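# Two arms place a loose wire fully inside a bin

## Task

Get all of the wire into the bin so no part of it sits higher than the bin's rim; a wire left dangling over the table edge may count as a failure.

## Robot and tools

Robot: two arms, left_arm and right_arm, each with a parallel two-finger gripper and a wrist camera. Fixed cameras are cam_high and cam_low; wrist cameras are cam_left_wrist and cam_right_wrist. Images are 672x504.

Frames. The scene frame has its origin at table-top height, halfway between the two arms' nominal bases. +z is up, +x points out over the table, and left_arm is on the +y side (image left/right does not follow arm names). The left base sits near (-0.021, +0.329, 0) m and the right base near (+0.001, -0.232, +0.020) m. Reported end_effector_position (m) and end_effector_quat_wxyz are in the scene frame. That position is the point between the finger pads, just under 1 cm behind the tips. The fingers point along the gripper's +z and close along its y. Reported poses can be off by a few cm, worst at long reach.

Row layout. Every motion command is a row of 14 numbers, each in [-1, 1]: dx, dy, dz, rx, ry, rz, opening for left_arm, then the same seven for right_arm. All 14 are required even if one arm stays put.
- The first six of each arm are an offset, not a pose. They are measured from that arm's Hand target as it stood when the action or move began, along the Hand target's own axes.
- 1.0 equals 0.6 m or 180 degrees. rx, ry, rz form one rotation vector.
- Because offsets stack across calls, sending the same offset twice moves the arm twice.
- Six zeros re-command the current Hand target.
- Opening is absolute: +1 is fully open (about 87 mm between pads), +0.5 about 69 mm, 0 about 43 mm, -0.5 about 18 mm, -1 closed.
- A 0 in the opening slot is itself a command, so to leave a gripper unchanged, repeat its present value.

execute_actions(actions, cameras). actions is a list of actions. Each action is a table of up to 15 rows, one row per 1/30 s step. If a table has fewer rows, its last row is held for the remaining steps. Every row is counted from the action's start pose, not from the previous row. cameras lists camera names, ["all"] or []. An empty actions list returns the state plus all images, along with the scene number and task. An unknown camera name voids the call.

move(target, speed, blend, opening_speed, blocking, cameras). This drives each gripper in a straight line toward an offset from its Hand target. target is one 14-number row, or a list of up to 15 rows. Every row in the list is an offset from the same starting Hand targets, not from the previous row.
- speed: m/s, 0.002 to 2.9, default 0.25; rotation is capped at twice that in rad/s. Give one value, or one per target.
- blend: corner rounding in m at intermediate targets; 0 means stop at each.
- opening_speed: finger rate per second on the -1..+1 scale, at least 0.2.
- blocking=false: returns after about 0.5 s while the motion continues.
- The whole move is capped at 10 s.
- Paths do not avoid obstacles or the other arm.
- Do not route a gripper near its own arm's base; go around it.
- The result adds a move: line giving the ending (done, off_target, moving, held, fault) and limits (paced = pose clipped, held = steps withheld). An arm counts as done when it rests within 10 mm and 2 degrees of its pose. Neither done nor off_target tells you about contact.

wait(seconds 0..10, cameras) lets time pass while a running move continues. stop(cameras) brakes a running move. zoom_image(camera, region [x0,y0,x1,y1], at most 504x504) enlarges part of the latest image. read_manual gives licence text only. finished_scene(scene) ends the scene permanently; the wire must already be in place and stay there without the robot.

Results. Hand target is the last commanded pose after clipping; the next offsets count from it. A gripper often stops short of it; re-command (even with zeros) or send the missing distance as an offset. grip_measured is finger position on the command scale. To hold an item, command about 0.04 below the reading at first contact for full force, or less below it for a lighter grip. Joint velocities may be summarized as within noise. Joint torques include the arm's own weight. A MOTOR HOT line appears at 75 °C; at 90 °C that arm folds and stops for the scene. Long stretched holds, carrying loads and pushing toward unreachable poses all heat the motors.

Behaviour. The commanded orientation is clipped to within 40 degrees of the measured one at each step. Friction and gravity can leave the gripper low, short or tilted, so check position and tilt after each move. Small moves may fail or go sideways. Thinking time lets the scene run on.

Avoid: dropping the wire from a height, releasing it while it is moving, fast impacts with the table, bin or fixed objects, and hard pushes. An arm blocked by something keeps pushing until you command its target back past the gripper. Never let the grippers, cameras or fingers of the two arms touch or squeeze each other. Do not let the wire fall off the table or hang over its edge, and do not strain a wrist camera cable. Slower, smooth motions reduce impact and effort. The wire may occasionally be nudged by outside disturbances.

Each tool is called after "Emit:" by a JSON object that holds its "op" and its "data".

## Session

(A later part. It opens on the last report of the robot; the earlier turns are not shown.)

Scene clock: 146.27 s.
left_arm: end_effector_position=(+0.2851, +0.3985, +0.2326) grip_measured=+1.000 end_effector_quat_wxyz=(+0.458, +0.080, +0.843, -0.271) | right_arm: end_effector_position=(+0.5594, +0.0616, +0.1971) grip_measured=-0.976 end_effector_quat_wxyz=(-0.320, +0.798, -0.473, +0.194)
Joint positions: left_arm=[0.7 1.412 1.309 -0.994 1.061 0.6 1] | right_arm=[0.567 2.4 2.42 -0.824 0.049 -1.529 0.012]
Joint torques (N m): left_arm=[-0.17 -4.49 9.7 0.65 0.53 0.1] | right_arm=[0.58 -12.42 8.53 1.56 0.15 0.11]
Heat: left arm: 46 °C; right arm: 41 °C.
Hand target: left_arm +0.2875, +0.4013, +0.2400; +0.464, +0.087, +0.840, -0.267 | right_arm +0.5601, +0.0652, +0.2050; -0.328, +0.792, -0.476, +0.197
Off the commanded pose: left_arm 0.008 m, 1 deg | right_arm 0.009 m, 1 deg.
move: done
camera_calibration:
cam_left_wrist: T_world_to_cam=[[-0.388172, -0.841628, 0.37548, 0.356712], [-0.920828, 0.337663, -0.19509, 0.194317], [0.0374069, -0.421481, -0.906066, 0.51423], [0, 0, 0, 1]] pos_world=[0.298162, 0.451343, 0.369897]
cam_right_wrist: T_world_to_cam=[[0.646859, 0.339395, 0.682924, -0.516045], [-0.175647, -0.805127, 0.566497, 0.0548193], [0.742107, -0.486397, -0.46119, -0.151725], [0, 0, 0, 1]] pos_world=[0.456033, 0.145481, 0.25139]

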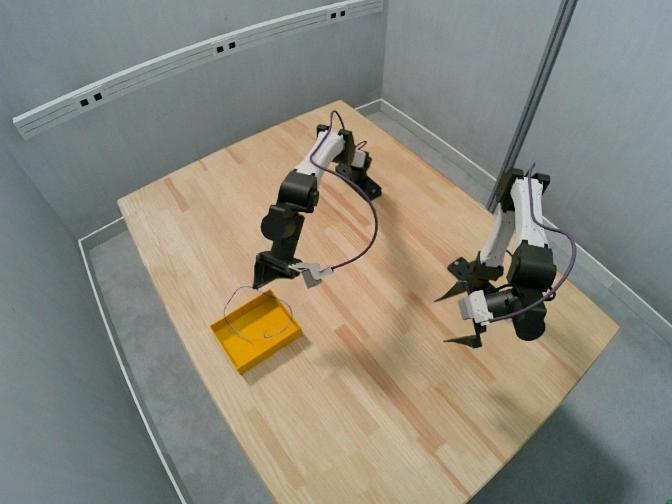

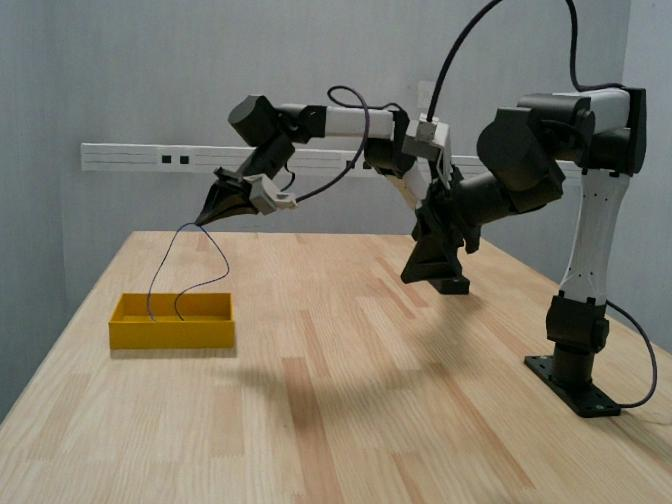

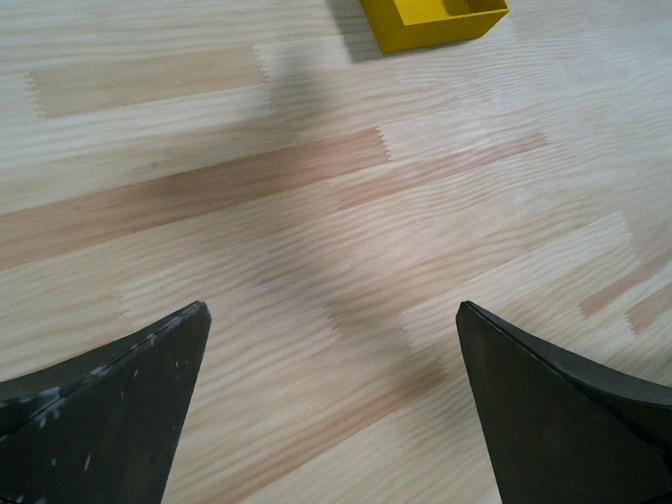

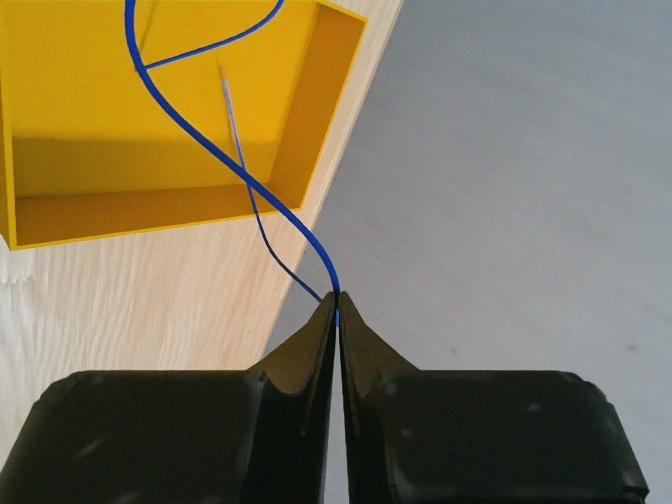

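Emit:
{"op": "move", "data": {"target": [0,0,0,0,0,0,1,-0.01,0.135,0.185,0,0,0,-1], "speed": 0.08, "cameras": ["cam_high","cam_low","cam_right_wrist"]}}

Scene clock: 151.23 s.
left_arm: end_effector_position=(+0.2851, +0.3985, +0.2326) grip_measured=+1.000 end_effector_quat_wxyz=(+0.458, +0.080, +0.843, -0.271) | right_arm: end_effector_position=(+0.5752, +0.0784, +0.0737) grip_measured=-0.976 end_effector_quat_wxyz=(-0.324, +0.797, -0.471, +0.195)
Joint positions: left_arm=[0.7 1.412 1.309 -0.994 1.061 0.6 1] | right_arm=[0.577 2.493 2.089 -0.391 0.055 -1.522 0.012]
Joint torques (N m): left_arm=[-0.16 -4.51 9.7 0.65 0.52 0.1] | right_arm=[0.38 -12.96 5.78 1.88 0.16 0.09]
Heat: left arm: 47 °C; right arm: 43 °C.
Hand target: left_arm +0.2875, +0.4013, +0.2400; +0.464, +0.087, +0.840, -0.267 | right_arm +0.5760, +0.0807, +0.0695; -0.329, +0.792, -0.476, +0.197
Off the commanded pose: left_arm 0.008 m, 1 deg | right_arm 0.005 m, 1 deg.
move: done
camera_calibration:
cam_right_wrist: T_world_to_cam=[[0.641357, 0.33707, 0.689235, -0.444773], [-0.178027, -0.808431, 0.561023, 0.143124], [0.746303, -0.482518, -0.458485, -0.2152], [0, 0, 0, 1]] pos_world=[0.471342, 0.161788, 0.127591]
Images, in order (width x height): cam_high 672x504, cam_low 672x504, cam_right_wrist 672x504.

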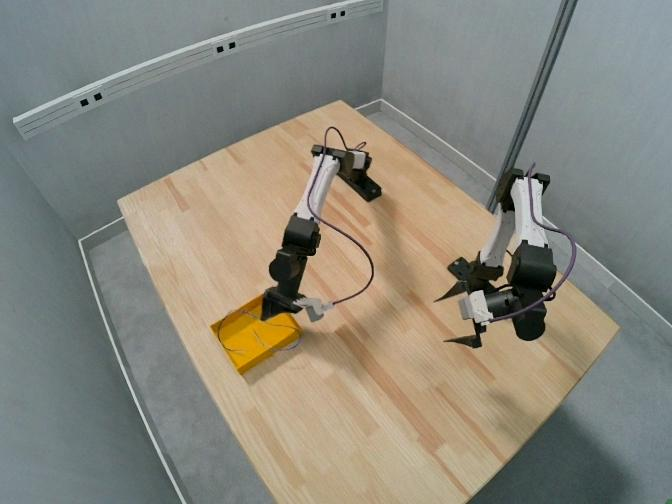

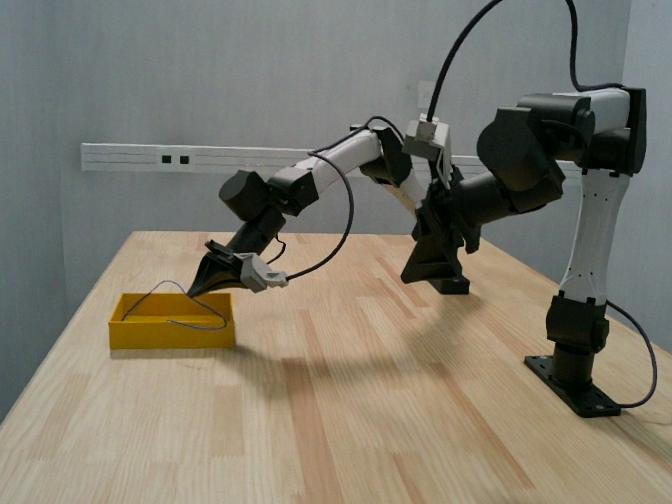

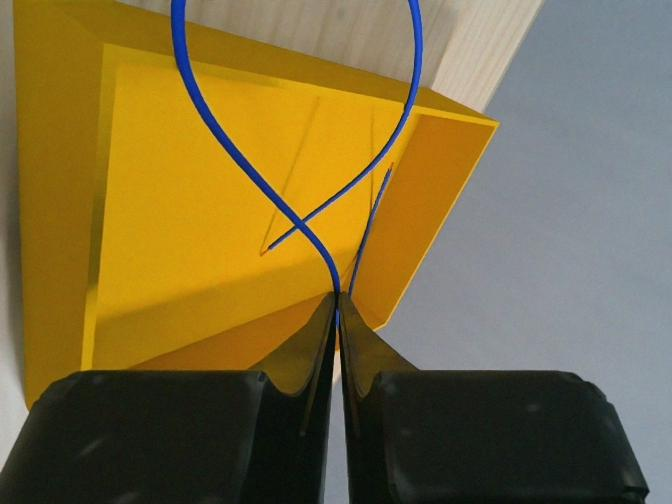

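Emit:
{"op": "move", "data": {"target": [[0,0,0,0,0,0,1,0.045,0,0,0,0,0,-1],[0,0,0,0,0,0,1,0.045,0.039,0.032,0,0,0,-1]], "speed": 0.06, "cameras": ["cam_high","cam_low","cam_right_wrist"]}}

Emit:
{"op": "zoom_image", "data": {"camera": "cam_high", "region": [190, 270, 340, 390]}}

Emit:
{"op": "zoom_image", "data": {"camera": "cam_low", "region": [90, 240, 300, 380]}}

Scene clock: 156.47 s.
left_arm: end_effector_position=(+0.2851, +0.3985, +0.2326) grip_measured=+1.000 end_effector_quat_wxyz=(+0.458, +0.080, +0.843, -0.271) | right_arm: end_effector_position=(+0.5856, +0.0512, +0.0450) grip_measured=-0.976 end_effector_quat_wxyz=(-0.323, +0.788, -0.484, +0.200)
Joint positions: left_arm=[0.7 1.412 1.309 -0.994 1.061 0.6 1] | right_arm=[0.53 2.503 1.988 -0.276 0.042 -1.532 0.012]
Joint torques (N m): left_arm=[-0.17 -4.49 9.7 0.65 0.53 0.09] | right_arm=[0.16 -12.52 5.49 1.89 -0.07 -0.15]
Heat: left arm: 47 °C; right arm: 45 °C.
Hand target: left_arm +0.2875, +0.4013, +0.2400; +0.464, +0.087, +0.840, -0.267 | right_arm +0.5861, +0.0554, +0.0392; -0.329, +0.792, -0.476, +0.197
Off the commanded pose: left_arm 0.008 m, 1 deg | right_arm 0.007 m, 1 deg.
move: done
camera_calibration:
cam_right_wrist: T_world_to_cam=[[0.650108, 0.313765, 0.692034, -0.426563], [-0.205117, -0.804481, 0.557438, 0.15497], [0.731633, -0.504343, -0.458641, -0.239451], [0, 0, 0, 1]] pos_world=[0.484289, 0.137746, 0.098988]
Images, in order (width x height): cam_high 672x504, cam_low 672x504, cam_right_wrist 672x504.

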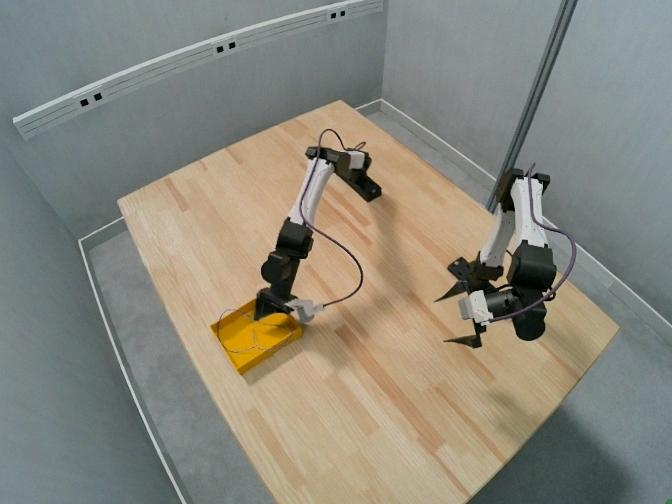

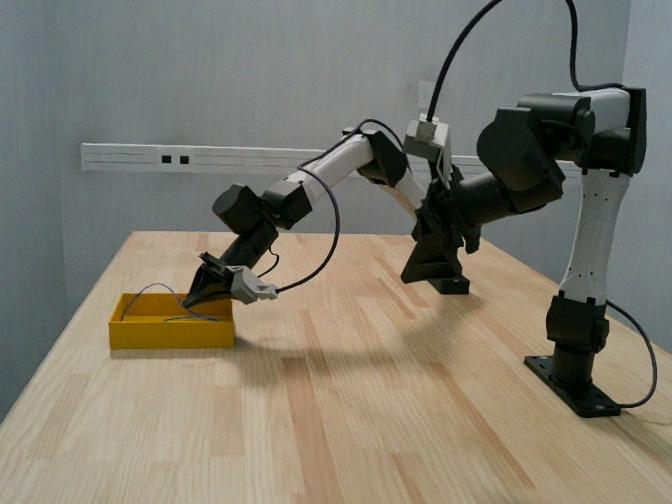

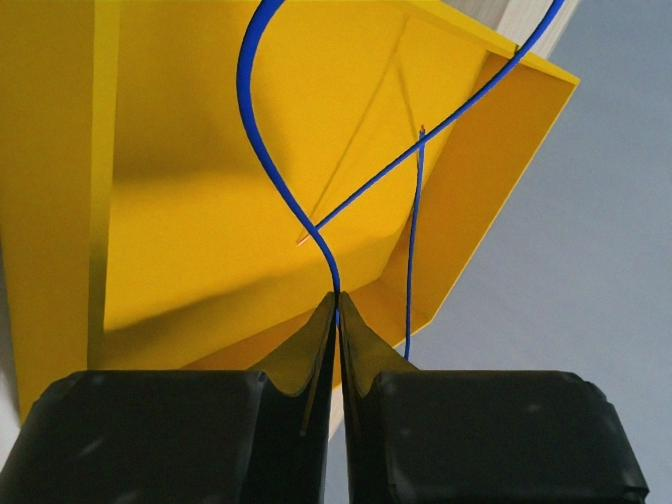

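Scaled by 3.360 from the camera's 672x504 image, which has a finer 960x720 frame.

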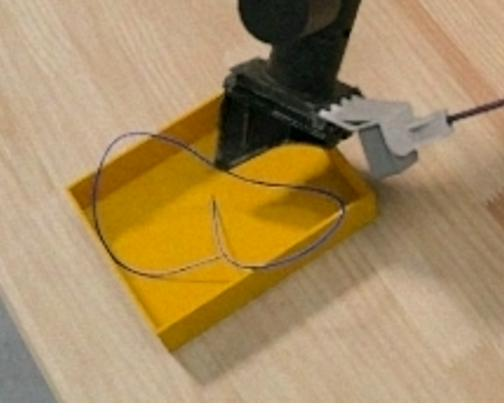

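Scaled by 2.400 from the camera's 672x504 image, which has a finer 960x720 frame.

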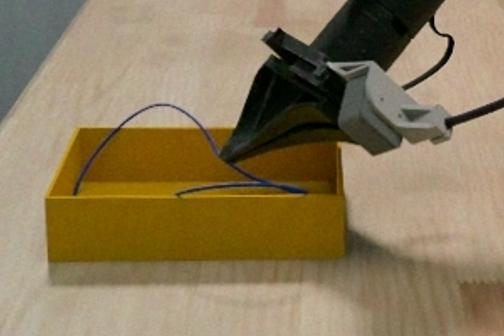

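Emit:
{"op": "move", "data": {"target": [0,0,0,0,0,0,1,0,0.024,0.024,0,0,0,-1], "speed": 0.05, "cameras": ["cam_high","cam_low","cam_right_wrist"]}}

Emit:
{"op": "zoom_image", "data": {"camera": "cam_low", "region": [90, 240, 300, 380]}}

Scene clock: 160.70 s.
left_arm: end_effector_position=(+0.2851, +0.3985, +0.2326) grip_measured=+1.000 end_effector_quat_wxyz=(+0.458, +0.080, +0.843, -0.271) | right_arm: end_effector_position=(+0.5863, +0.0518, +0.0269) grip_measured=-0.979 end_effector_quat_wxyz=(-0.325, +0.788, -0.483, +0.201)
Joint positions: left_arm=[0.7 1.412 1.309 -0.994 1.061 0.6 1] | right_arm=[0.53 2.53 1.961 -0.219 0.042 -1.532 0.011]
Joint torques (N m): left_arm=[-0.17 -4.49 9.7 0.65 0.52 0.1] | right_arm=[0.4 -12.57 5.38 1.84 -0.06 -0.13]
Heat: left arm: 48 °C; right arm: 46 °C.
Hand target: left_arm +0.2875, +0.4013, +0.2400; +0.464, +0.087, +0.840, -0.267 | right_arm +0.5861, +0.0555, +0.0189; -0.329, +0.792, -0.476, +0.197
Off the commanded pose: left_arm 0.008 m, 1 deg | right_arm 0.009 m, 1 deg.
move: done
camera_calibration:
cam_right_wrist: T_world_to_cam=[[0.64767, 0.312776, 0.694763, -0.413228], [-0.206246, -0.805842, 0.55505, 0.16637], [0.733476, -0.502781, -0.457411, -0.249149], [0, 0, 0, 1]] pos_world=[0.484693, 0.138048, 0.0807886]
Images, in order (width x height): cam_high 672x504, cam_low 672x504, cam_right_wrist 672x504.

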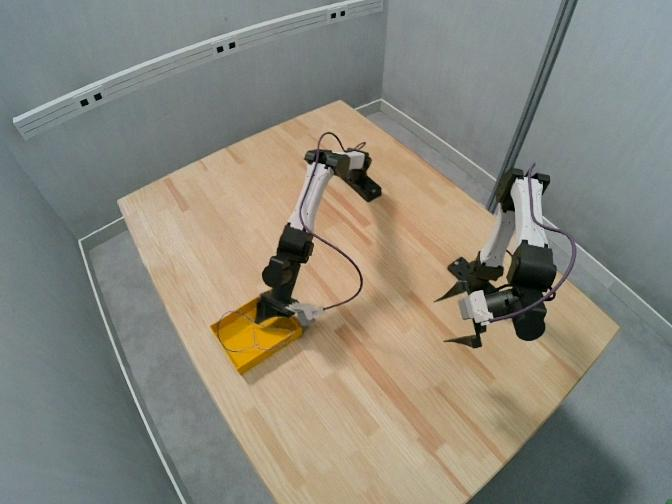

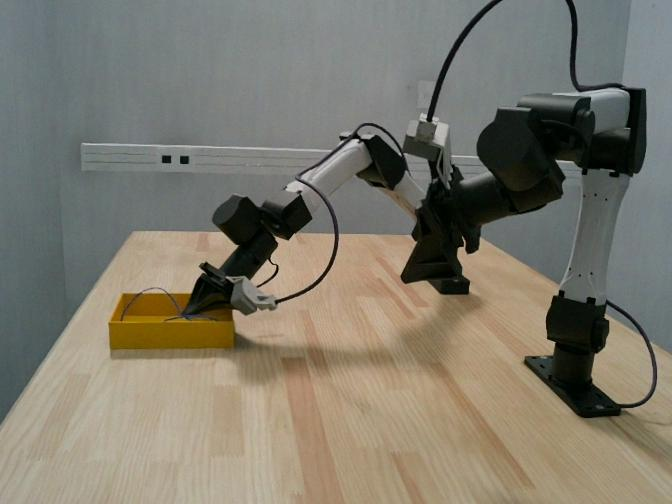

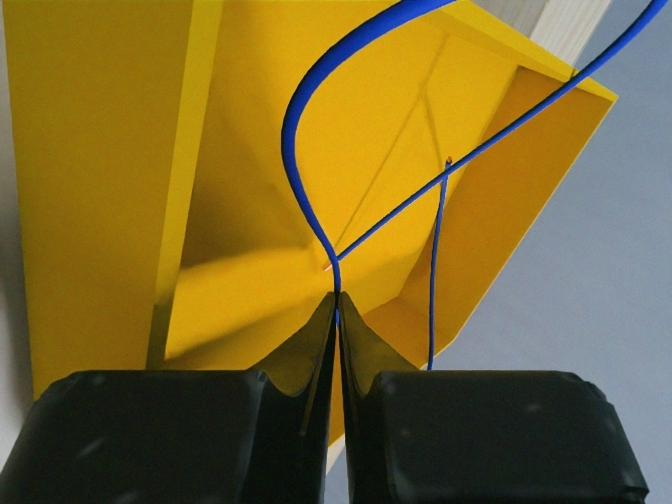

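Scaled by 2.400 from the camera's 672x504 image, which has a finer 960x720 frame.

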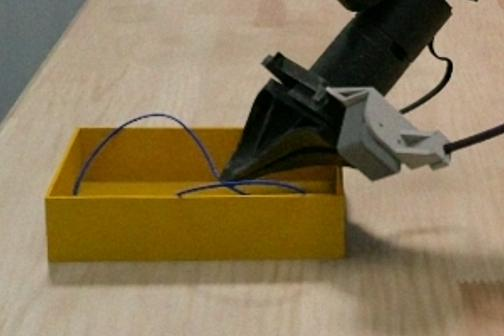

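Emit:
{"op": "move", "data": {"target": [[0,0,0,0,0,0,1,0,0.009,0.009,0,0,0,-1],[0,0,0,0,0,0,1,0,0.009,0.009,0,0,0,-0.6]], "speed": 0.05, "opening_speed": 0.5, "cameras": ["cam_high","cam_low","cam_right_wrist"]}}

Emit:
{"op": "zoom_image", "data": {"camera": "cam_low", "region": [90, 240, 300, 380]}}

Scene clock: 165.33 s.
left_arm: end_effector_position=(+0.2851, +0.3985, +0.2326) grip_measured=+1.000 end_effector_quat_wxyz=(+0.458, +0.080, +0.843, -0.271) | right_arm: end_effector_position=(+0.5929, +0.0571, +0.0307) grip_measured=-0.601 end_effector_quat_wxyz=(-0.346, +0.780, -0.478, +0.208)
Joint positions: left_arm=[0.7 1.412 1.309 -0.994 1.061 0.6 1] | right_arm=[0.53 2.537 1.956 -0.159 0.034 -1.532 0.2]
Joint torques (N m): left_arm=[-0.17 -4.49 9.7 0.65 0.53 0.1] | right_arm=[0.2 -11.96 4.85 1.55 0.01 -0.13]
Heat: left arm: 48 °C; right arm: 45 °C.
Hand target: left_arm +0.2875, +0.4013, +0.2400; +0.464, +0.087, +0.840, -0.267 | right_arm +0.5861, +0.0555, +0.0112; -0.328, +0.792, -0.476, +0.197
Off the commanded pose: left_arm 0.008 m, 1 deg | right_arm 0.021 m, 3 deg.
move: off_target (right_arm); target 2's new opening was sent with right_arm's hand 0.015 m and 1 deg from that target
camera_calibration:
cam_right_wrist: T_world_to_cam=[[0.61877, 0.29609, 0.727636, -0.404769], [-0.222734, -0.822114, 0.523945, 0.18149], [0.753335, -0.48627, -0.442751, -0.262765], [0, 0, 0, 1]] pos_world=[0.488833, 0.141279, 0.0830941]
Images, in order (width x height): cam_high 672x504, cam_low 672x504, cam_right_wrist 672x504.

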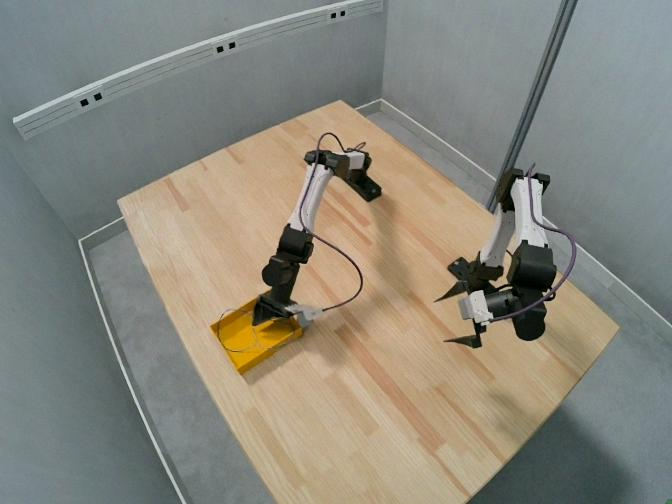

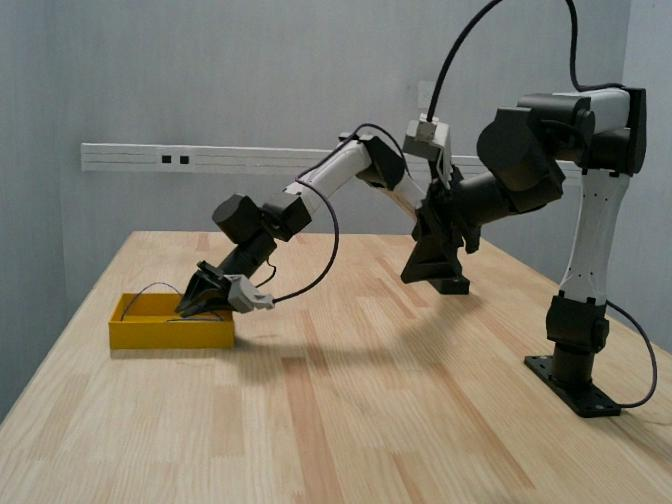

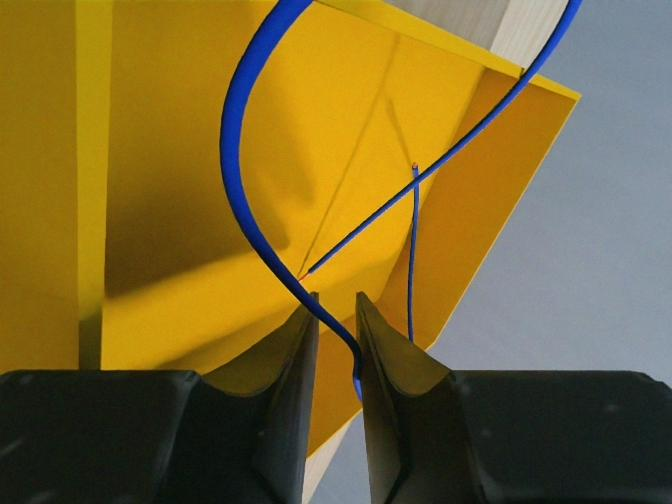

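Scaled by 2.400 from the camera's 672x504 image, which has a finer 960x720 frame.

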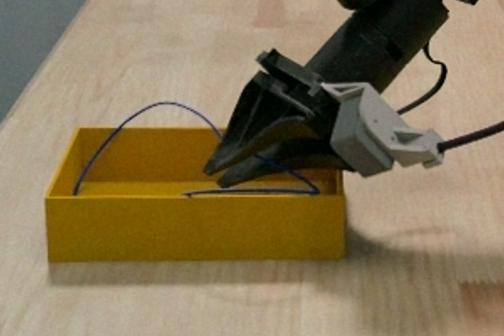

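Emit:
{"op": "move", "data": {"target": [[0,0,0,0,0,0,1,0,-0.03,-0.06,0,0,0,-0.6],[0,0,0,0,0,0,1,0,-0.1,-0.2,0,0,0,-0.6]], "speed": 0.08, "blend": 0.02, "cameras": ["cam_high","cam_low","cam_right_wrist"]}}

Emit:
{"op": "zoom_image", "data": {"camera": "cam_low", "region": [90, 240, 300, 380]}}

Emit:
{"op": "zoom_image", "data": {"camera": "cam_high", "region": [190, 270, 340, 390]}}

Scene clock: 170.67 s.
left_arm: end_effector_position=(+0.2851, +0.3985, +0.2326) grip_measured=+1.000 end_effector_quat_wxyz=(+0.458, +0.080, +0.843, -0.271) | right_arm: end_effector_position=(+0.5506, +0.0326, +0.1121) grip_measured=-0.600 end_effector_quat_wxyz=(-0.312, +0.795, -0.485, +0.190)
Joint positions: left_arm=[0.7 1.412 1.309 -0.994 1.061 0.6 1] | right_arm=[0.53 2.278 1.884 -0.43 0.034 -1.532 0.2]
Joint torques (N m): left_arm=[-0.17 -4.49 9.7 0.65 0.53 0.1] | right_arm=[0.47 -16.76 6.23 1.56 0 -0.1]
Heat: left arm: 48 °C; right arm: 47 °C.
Hand target: left_arm +0.2875, +0.4013, +0.2400; +0.464, +0.087, +0.840, -0.267 | right_arm +0.5486, +0.0355, +0.1385; -0.329, +0.792, -0.476, +0.197
Off the commanded pose: left_arm 0.008 m, 1 deg | right_arm 0.027 m, 2 deg.
move: off_target (right_arm); blend cut to 0.0199 m at target 1
camera_calibration:
cam_right_wrist: T_world_to_cam=[[0.6697, 0.325658, 0.66742, -0.45282], [-0.182419, -0.799049, 0.572926, 0.0808364], [0.719879, -0.505438, -0.475717, -0.184023], [0, 0, 0, 1]] pos_world=[0.450473, 0.119044, 0.168365]
Images, in order (width x height): cam_high 672x504, cam_low 672x504, cam_right_wrist 672x504.

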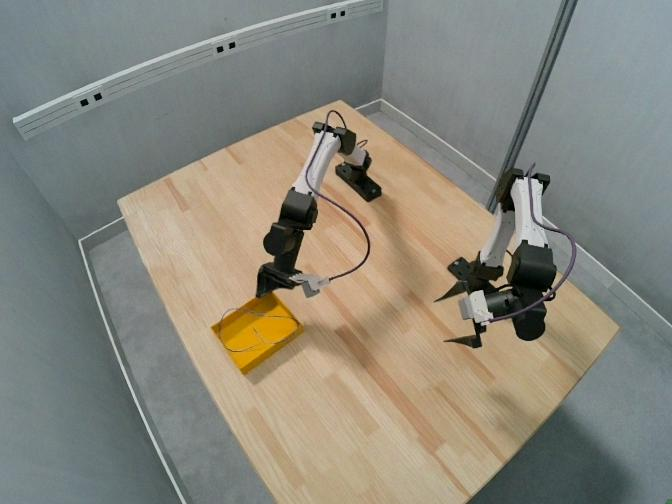

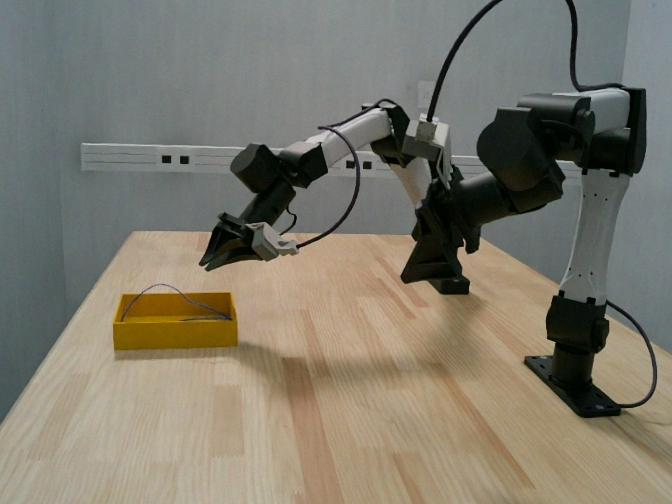

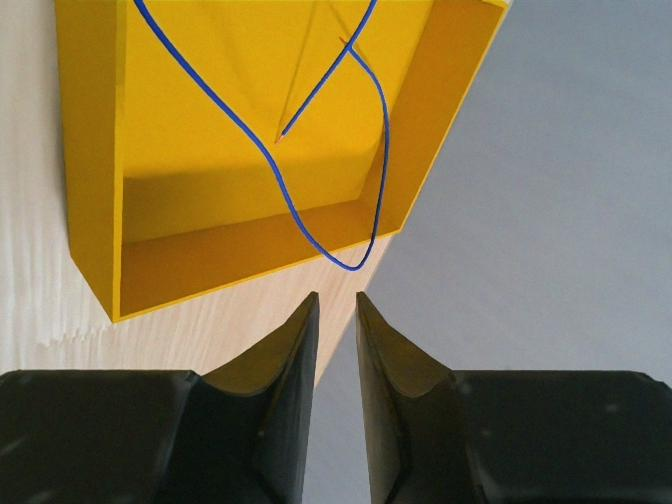

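Scaled by 2.400 from the camera's 672x504 image, which has a finer 960x720 frame.

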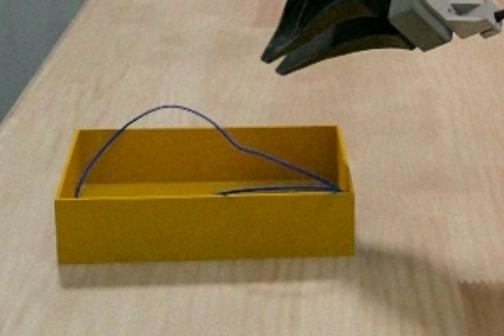

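Scaled by 3.360 from the camera's 672x504 image, which has a finer 960x720 frame.

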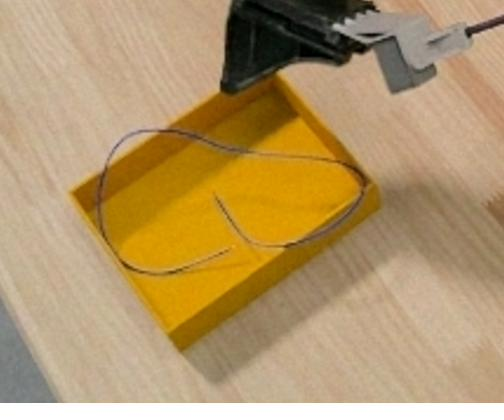

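Emit:
{"op": "move", "data": {"target": [[0,0,0,0,0,0,1,0,0,0,0,0,0.5,-0.3],[0,0,0,0,0,0,1,0.1047,-0.041,0.0845,0,0,0.5,-0.3]], "speed": 0.15, "cameras": ["cam_high","cam_low","cam_right_wrist"]}}

Emit:
{"op": "zoom_image", "data": {"camera": "cam_high", "region": [190, 270, 340, 390]}}

Emit:
{"op": "zoom_image", "data": {"camera": "cam_low", "region": [90, 240, 300, 380]}}

Scene clock: 192.03 s.
left_arm: end_effector_position=(+0.2851, +0.3985, +0.2326) grip_measured=+1.000 end_effector_quat_wxyz=(+0.458, +0.080, +0.843, -0.271) | right_arm: end_effector_position=(+0.6232, -0.0005, +0.1129) grip_measured=-0.300 end_effector_quat_wxyz=(+0.401, -0.209, +0.887, +0.092)
Joint positions: left_arm=[0.7 1.412 1.309 -0.994 1.061 0.6 1] | right_arm=[0.341 2.761 2.834 -0.8 -0.09 -0.085 0.35]
Joint torques (N m): left_arm=[-0.17 -4.49 9.7 0.65 0.53 0.1] | right_arm=[0.65 -13.83 8.85 1.75 0 -0.16]
Heat: left arm: 49 °C; right arm: 51 °C.
Hand target: left_arm +0.2875, +0.4013, +0.2400; +0.464, +0.087, +0.840, -0.267 | right_arm +0.6251, +0.0051, +0.1201; +0.372, -0.224, +0.896, +0.093
Off the commanded pose: left_arm 0.008 m, 1 deg | right_arm 0.009 m, 4 deg.
elbow stopped short (right arm): the move would have taken joint 3 (elbow) straighter than the controller allows.
move: off_target (right_arm)
camera_calibration:
cam_right_wrist: T_world_to_cam=[[0.445808, -0.894946, -0.0180488, -0.274827], [-0.893787, -0.446153, 0.0457431, 0.570241], [-0.0489901, -0.00426091, -0.99879, 0.285755], [0, 0, 0, 1]] pos_world=[0.646193, 0.00967719, 0.254364]
Images, in order (width x height): cam_high 672x504, cam_low 672x504, cam_right_wrist 672x504.

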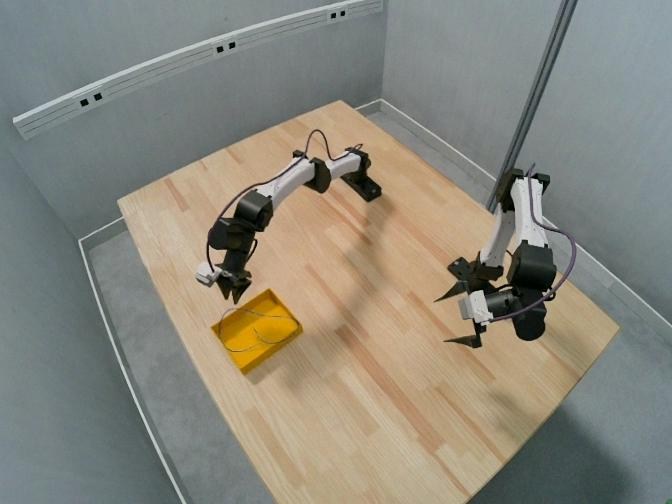

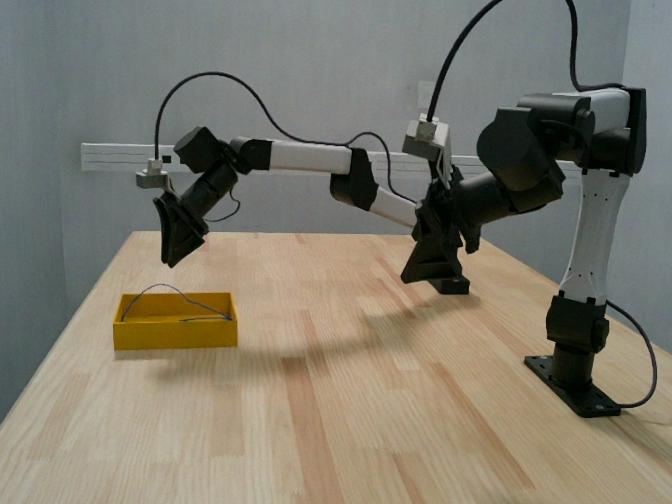

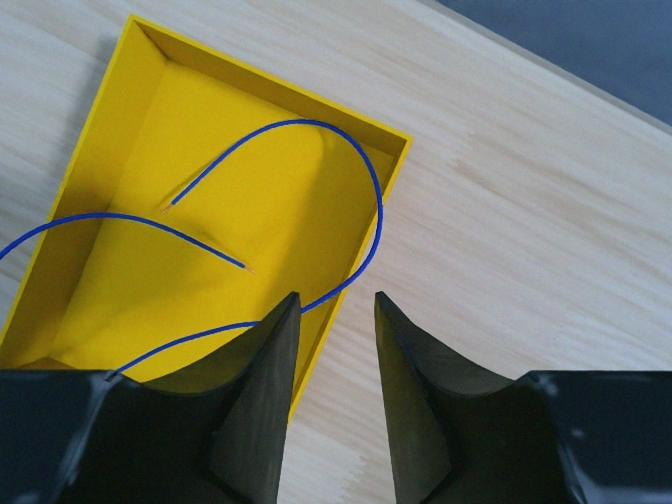

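Scaled by 3.360 from the camera's 672x504 image, which has a finer 960x720 frame.

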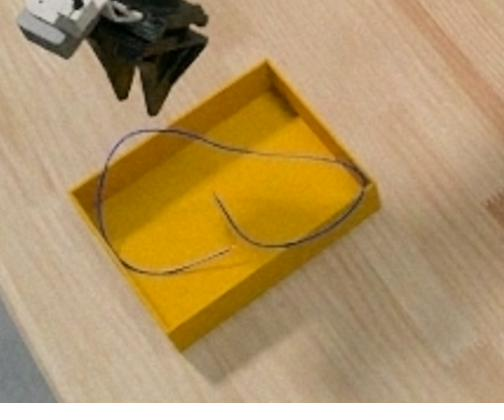

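Scaled by 2.400 from the camera's 672x504 image, which has a finer 960x720 frame.

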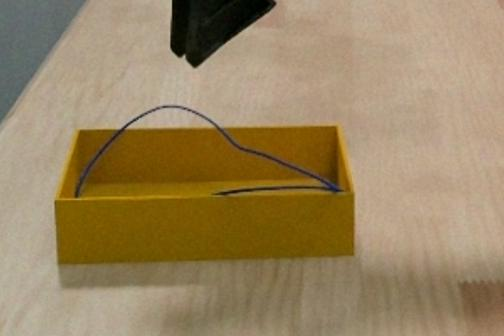

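Emit:
{"op": "move", "data": {"target": [0,0,0,0,0,0,1,0.069,0.0157,0.0676,0,0,0,-0.3], "speed": 0.06, "cameras": ["cam_high","cam_low","cam_right_wrist"]}}

Emit:
{"op": "zoom_image", "data": {"camera": "cam_high", "region": [190, 270, 340, 390]}}

Emit:
{"op": "zoom_image", "data": {"camera": "cam_low", "region": [90, 240, 300, 380]}}

Scene clock: 198.83 s.
left_arm: end_effector_position=(+0.2851, +0.3985, +0.2326) grip_measured=+1.000 end_effector_quat_wxyz=(+0.458, +0.080, +0.843, -0.271) | right_arm: end_effector_position=(+0.6156, +0.0070, +0.0562) grip_measured=-0.300 end_effector_quat_wxyz=(+0.360, -0.217, +0.903, +0.090)
Joint positions: left_arm=[0.7 1.412 1.309 -0.994 1.061 0.6 1] | right_arm=[0.355 2.849 2.834 -0.801 -0.09 -0.085 0.35]
Joint torques (N m): left_arm=[-0.16 -4.51 9.7 0.65 0.53 0.09] | right_arm=[0.66 -14.17 8.24 1.82 0.05 -0.13]
Heat: left arm: 49 °C; right arm: 51 °C.
Hand target: left_arm +0.2875, +0.4013, +0.2400; +0.464, +0.087, +0.840, -0.267 | right_arm +0.6202, +0.0131, +0.0619; +0.371, -0.223, +0.896, +0.093
Off the commanded pose: left_arm 0.008 m, 1 deg | right_arm 0.010 m, 2 deg.
move: done
camera_calibration:
cam_right_wrist: T_world_to_cam=[[0.457042, -0.888961, -0.0293367, -0.272031], [-0.879583, -0.456626, 0.133516, 0.555752], [-0.132087, -0.0352184, -0.990612, 0.279753], [0, 0, 0, 1]] pos_world=[0.650111, 0.0217985, 0.194944]
Images, in order (width x height): cam_high 672x504, cam_low 672x504, cam_right_wrist 672x504.

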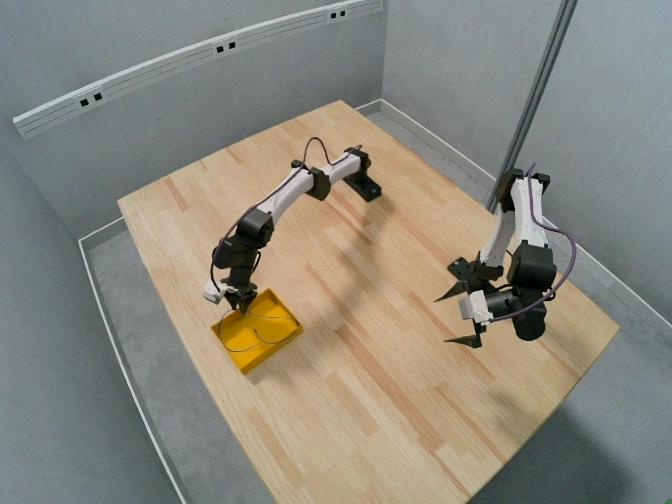

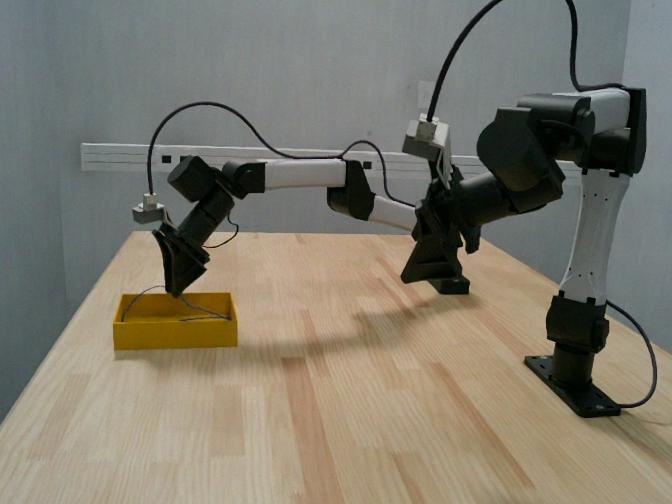

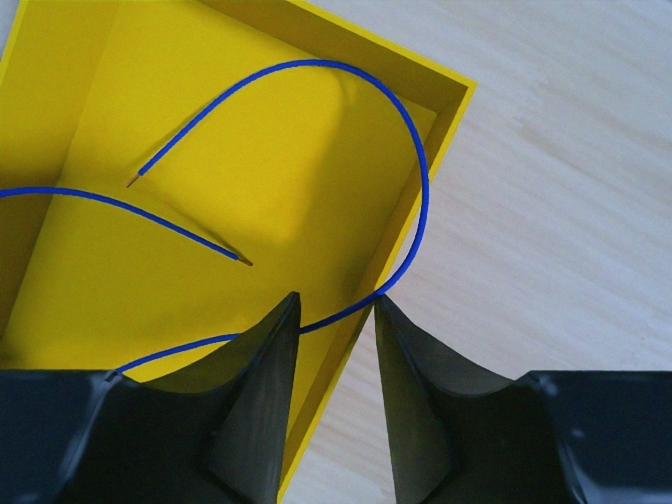

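Scaled by 3.360 from the camera's 672x504 image, which has a finer 960x720 frame.

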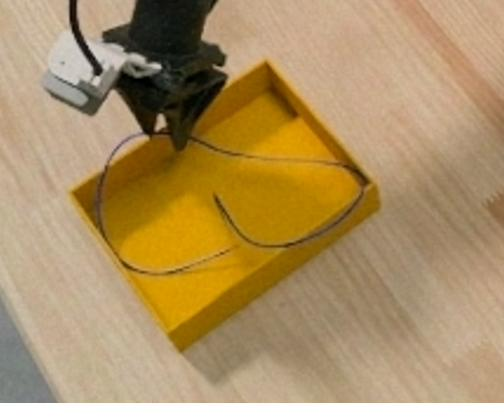

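Scaled by 2.400 from the camera's 672x504 image, which has a finer 960x720 frame.

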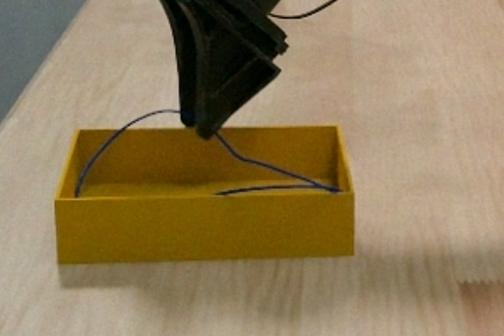

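Emit:
{"op": "move", "data": {"target": [[0,0,0,0,0,0,1,0.01,0.0044,0.0135,0,0,0,-0.3],[0,0,0,0,0,0,1,0.01,0.0044,0.0135,0,0,0,-1],[0,0,0,0,0,0,1,0.0395,0.071,0.0665,0,0,0,-1]], "speed": 0.06, "opening_speed": 0.8, "cameras": ["cam_high","cam_low","cam_right_wrist"]}}

Emit:
{"op": "zoom_image", "data": {"camera": "cam_high", "region": [190, 270, 340, 390]}}

Emit:
{"op": "zoom_image", "data": {"camera": "cam_low", "region": [90, 240, 300, 380]}}

Scene clock: 205.63 s.
left_arm: end_effector_position=(+0.2851, +0.3985, +0.2326) grip_measured=+1.000 end_effector_quat_wxyz=(+0.458, +0.080, +0.843, -0.271) | right_arm: end_effector_position=(+0.6092, +0.0523, +0.0245) grip_measured=-0.963 end_effector_quat_wxyz=(+0.367, -0.230, +0.897, +0.092)
Joint positions: left_arm=[0.7 1.412 1.309 -0.994 1.061 0.6 1] | right_arm=[0.431 2.913 2.826 -0.708 -0.047 -0.055 0.018]
Joint torques (N m): left_arm=[-0.16 -4.51 9.7 0.65 0.53 0.1] | right_arm=[0.46 -14.06 5.33 1.98 0.17 0.01]
Heat: left arm: 49 °C; right arm: 52 °C.
Hand target: left_arm +0.2875, +0.4013, +0.2400; +0.464, +0.087, +0.840, -0.267 | right_arm +0.6103, +0.0561, +0.0172; +0.372, -0.223, +0.896, +0.093
Off the commanded pose: left_arm 0.008 m, 1 deg | right_arm 0.009 m, 1 deg.
move: done
camera_calibration:
cam_right_wrist: T_world_to_cam=[[0.479215, -0.877519, -0.0177123, -0.24429], [-0.870637, -0.477818, 0.116968, 0.571181], [-0.111104, -0.0406316, -0.992978, 0.236724], [0, 0, 0, 1]] pos_world=[0.64066, 0.0681695, 0.163925]
Images, in order (width x height): cam_high 672x504, cam_low 672x504, cam_right_wrist 672x504.

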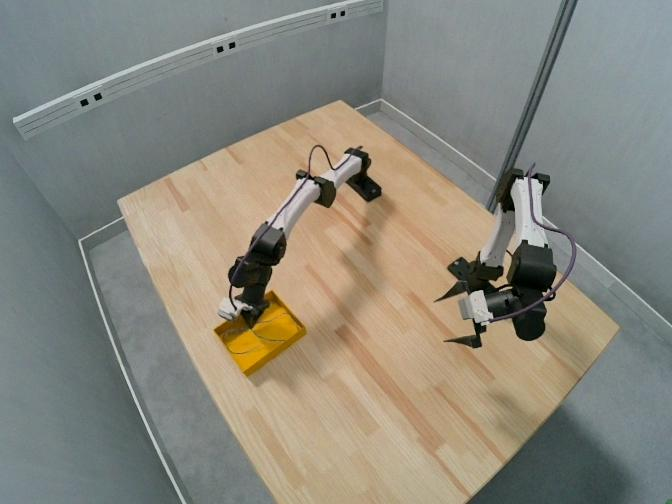

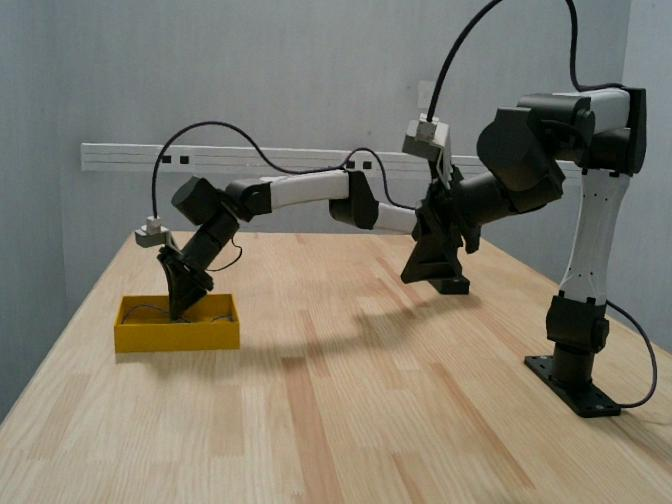

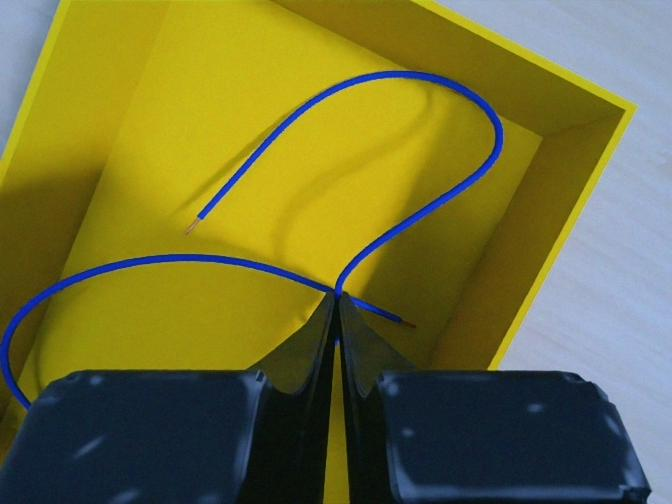

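Scaled by 3.360 from the camera's 672x504 image, which has a finer 960x720 frame.

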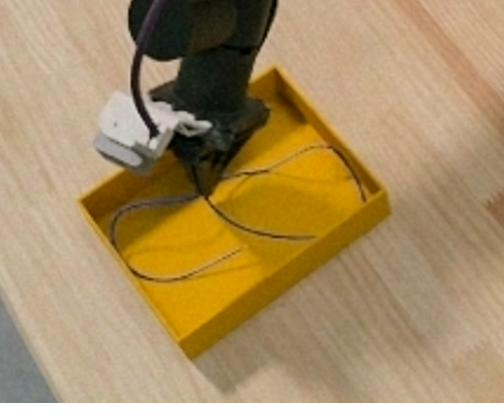

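Scaled by 2.400 from the camera's 672x504 image, which has a finer 960x720 frame.

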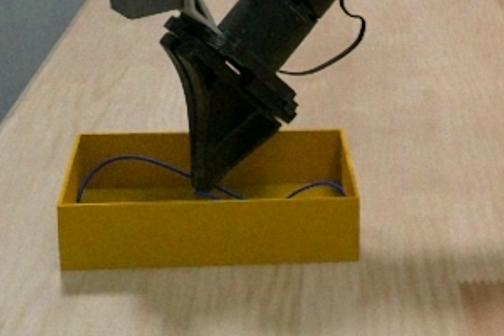

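Emit:
{"op": "move", "data": {"target": [[0,0,0,0,0,0,1,0,0,0,0,0,0,-0.75],[0,0,0,0,0,0,1,0,0,-0.05,0,0,0,-0.75],[0,0,0,0,0,0,1,-0.12,0,-0.15,0,0,0,-0.75]], "speed": 0.08, "opening_speed": 0.4, "blend": [0,0.01,0], "cameras": ["cam_high","cam_low","cam_right_wrist"]}}

Emit:
{"op": "zoom_image", "data": {"camera": "cam_low", "region": [90, 240, 300, 380]}}

Emit:
{"op": "zoom_image", "data": {"camera": "cam_high", "region": [190, 270, 340, 390]}}

Scene clock: 211.70 s.
left_arm: end_effector_position=(+0.2851, +0.3985, +0.2326) grip_measured=+1.000 end_effector_quat_wxyz=(+0.458, +0.080, +0.843, -0.271) | right_arm: end_effector_position=(+0.5967, +0.0471, +0.1233) grip_measured=-0.750 end_effector_quat_wxyz=(+0.395, -0.227, +0.885, +0.097)
Joint positions: left_arm=[0.7 1.412 1.309 -0.994 1.061 0.6 1] | right_arm=[0.432 2.737 2.837 -0.835 -0.047 -0.052 0.125]
Joint torques (N m): left_arm=[-0.17 -4.49 9.7 0.65 0.53 0.1] | right_arm=[0.4 -14 8.66 1.71 0.15 0.02]
Heat: left arm: 50 °C; right arm: 54 °C.
Hand target: left_arm +0.2875, +0.4013, +0.2400; +0.464, +0.087, +0.840, -0.267 | right_arm +0.5990, +0.0500, +0.1317; +0.371, -0.223, +0.896, +0.093
Off the commanded pose: left_arm 0.008 m, 1 deg | right_arm 0.009 m, 3 deg.
elbow stopped short (right arm): the move would have taken joint 3 (elbow) straighter than the controller allows.
move: off_target (right_arm)
camera_calibration:
cam_right_wrist: T_world_to_cam=[[0.478693, -0.877858, -0.0147466, -0.241123], [-0.876139, -0.478708, 0.0567376, 0.556969], [-0.0568669, -0.0142399, -0.99828, 0.300245], [0, 0, 0, 1]] pos_world=[0.62048, 0.059229, 0.264572]
Images, in order (width x height): cam_high 672x504, cam_low 672x504, cam_right_wrist 672x504.

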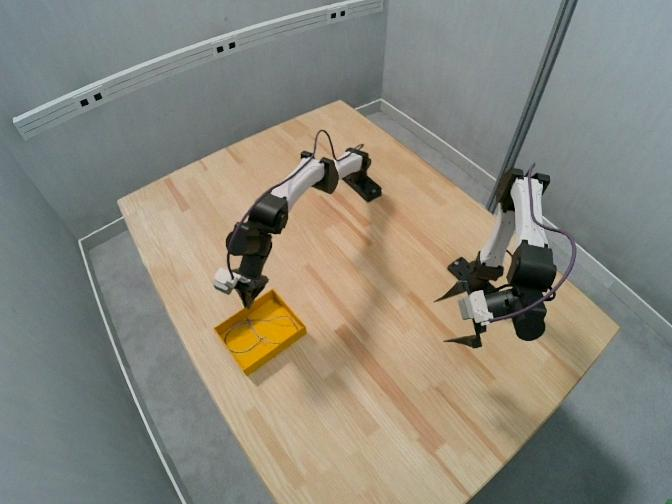

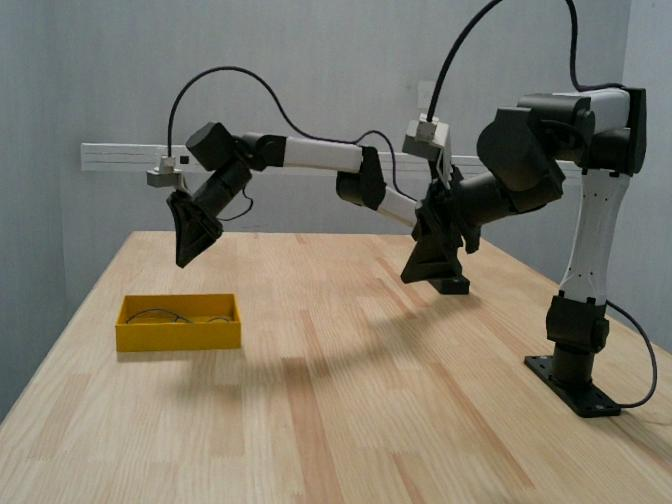

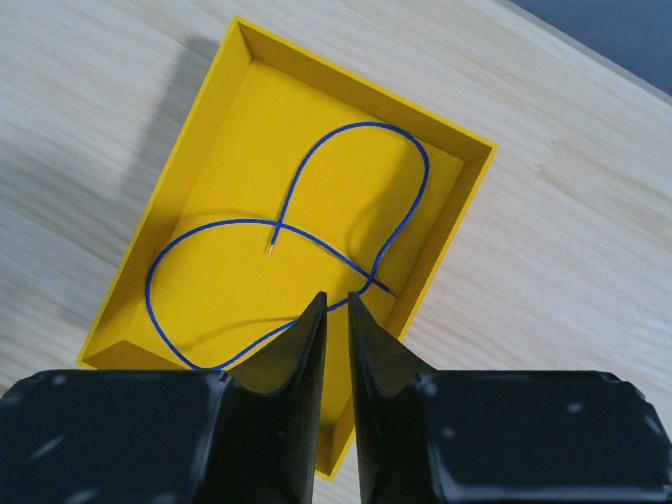

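Scaled by 2.400 from the camera's 672x504 image, which has a finer 960x720 frame.

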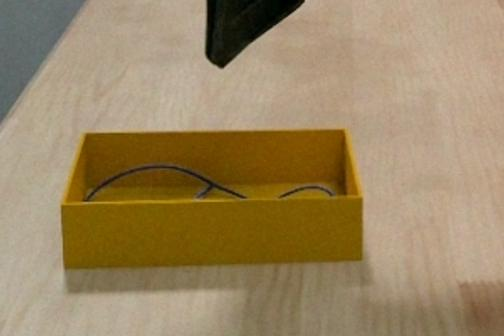

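Scaled by 3.360 from the camera's 672x504 image, which has a finer 960x720 frame.

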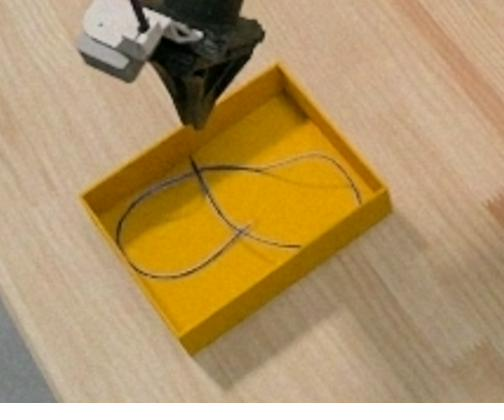

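All below the rim. Done with practice.

Emit:
{"op": "finished_scene", "data": {"scene": 1}}

The scene is finished: the task was done.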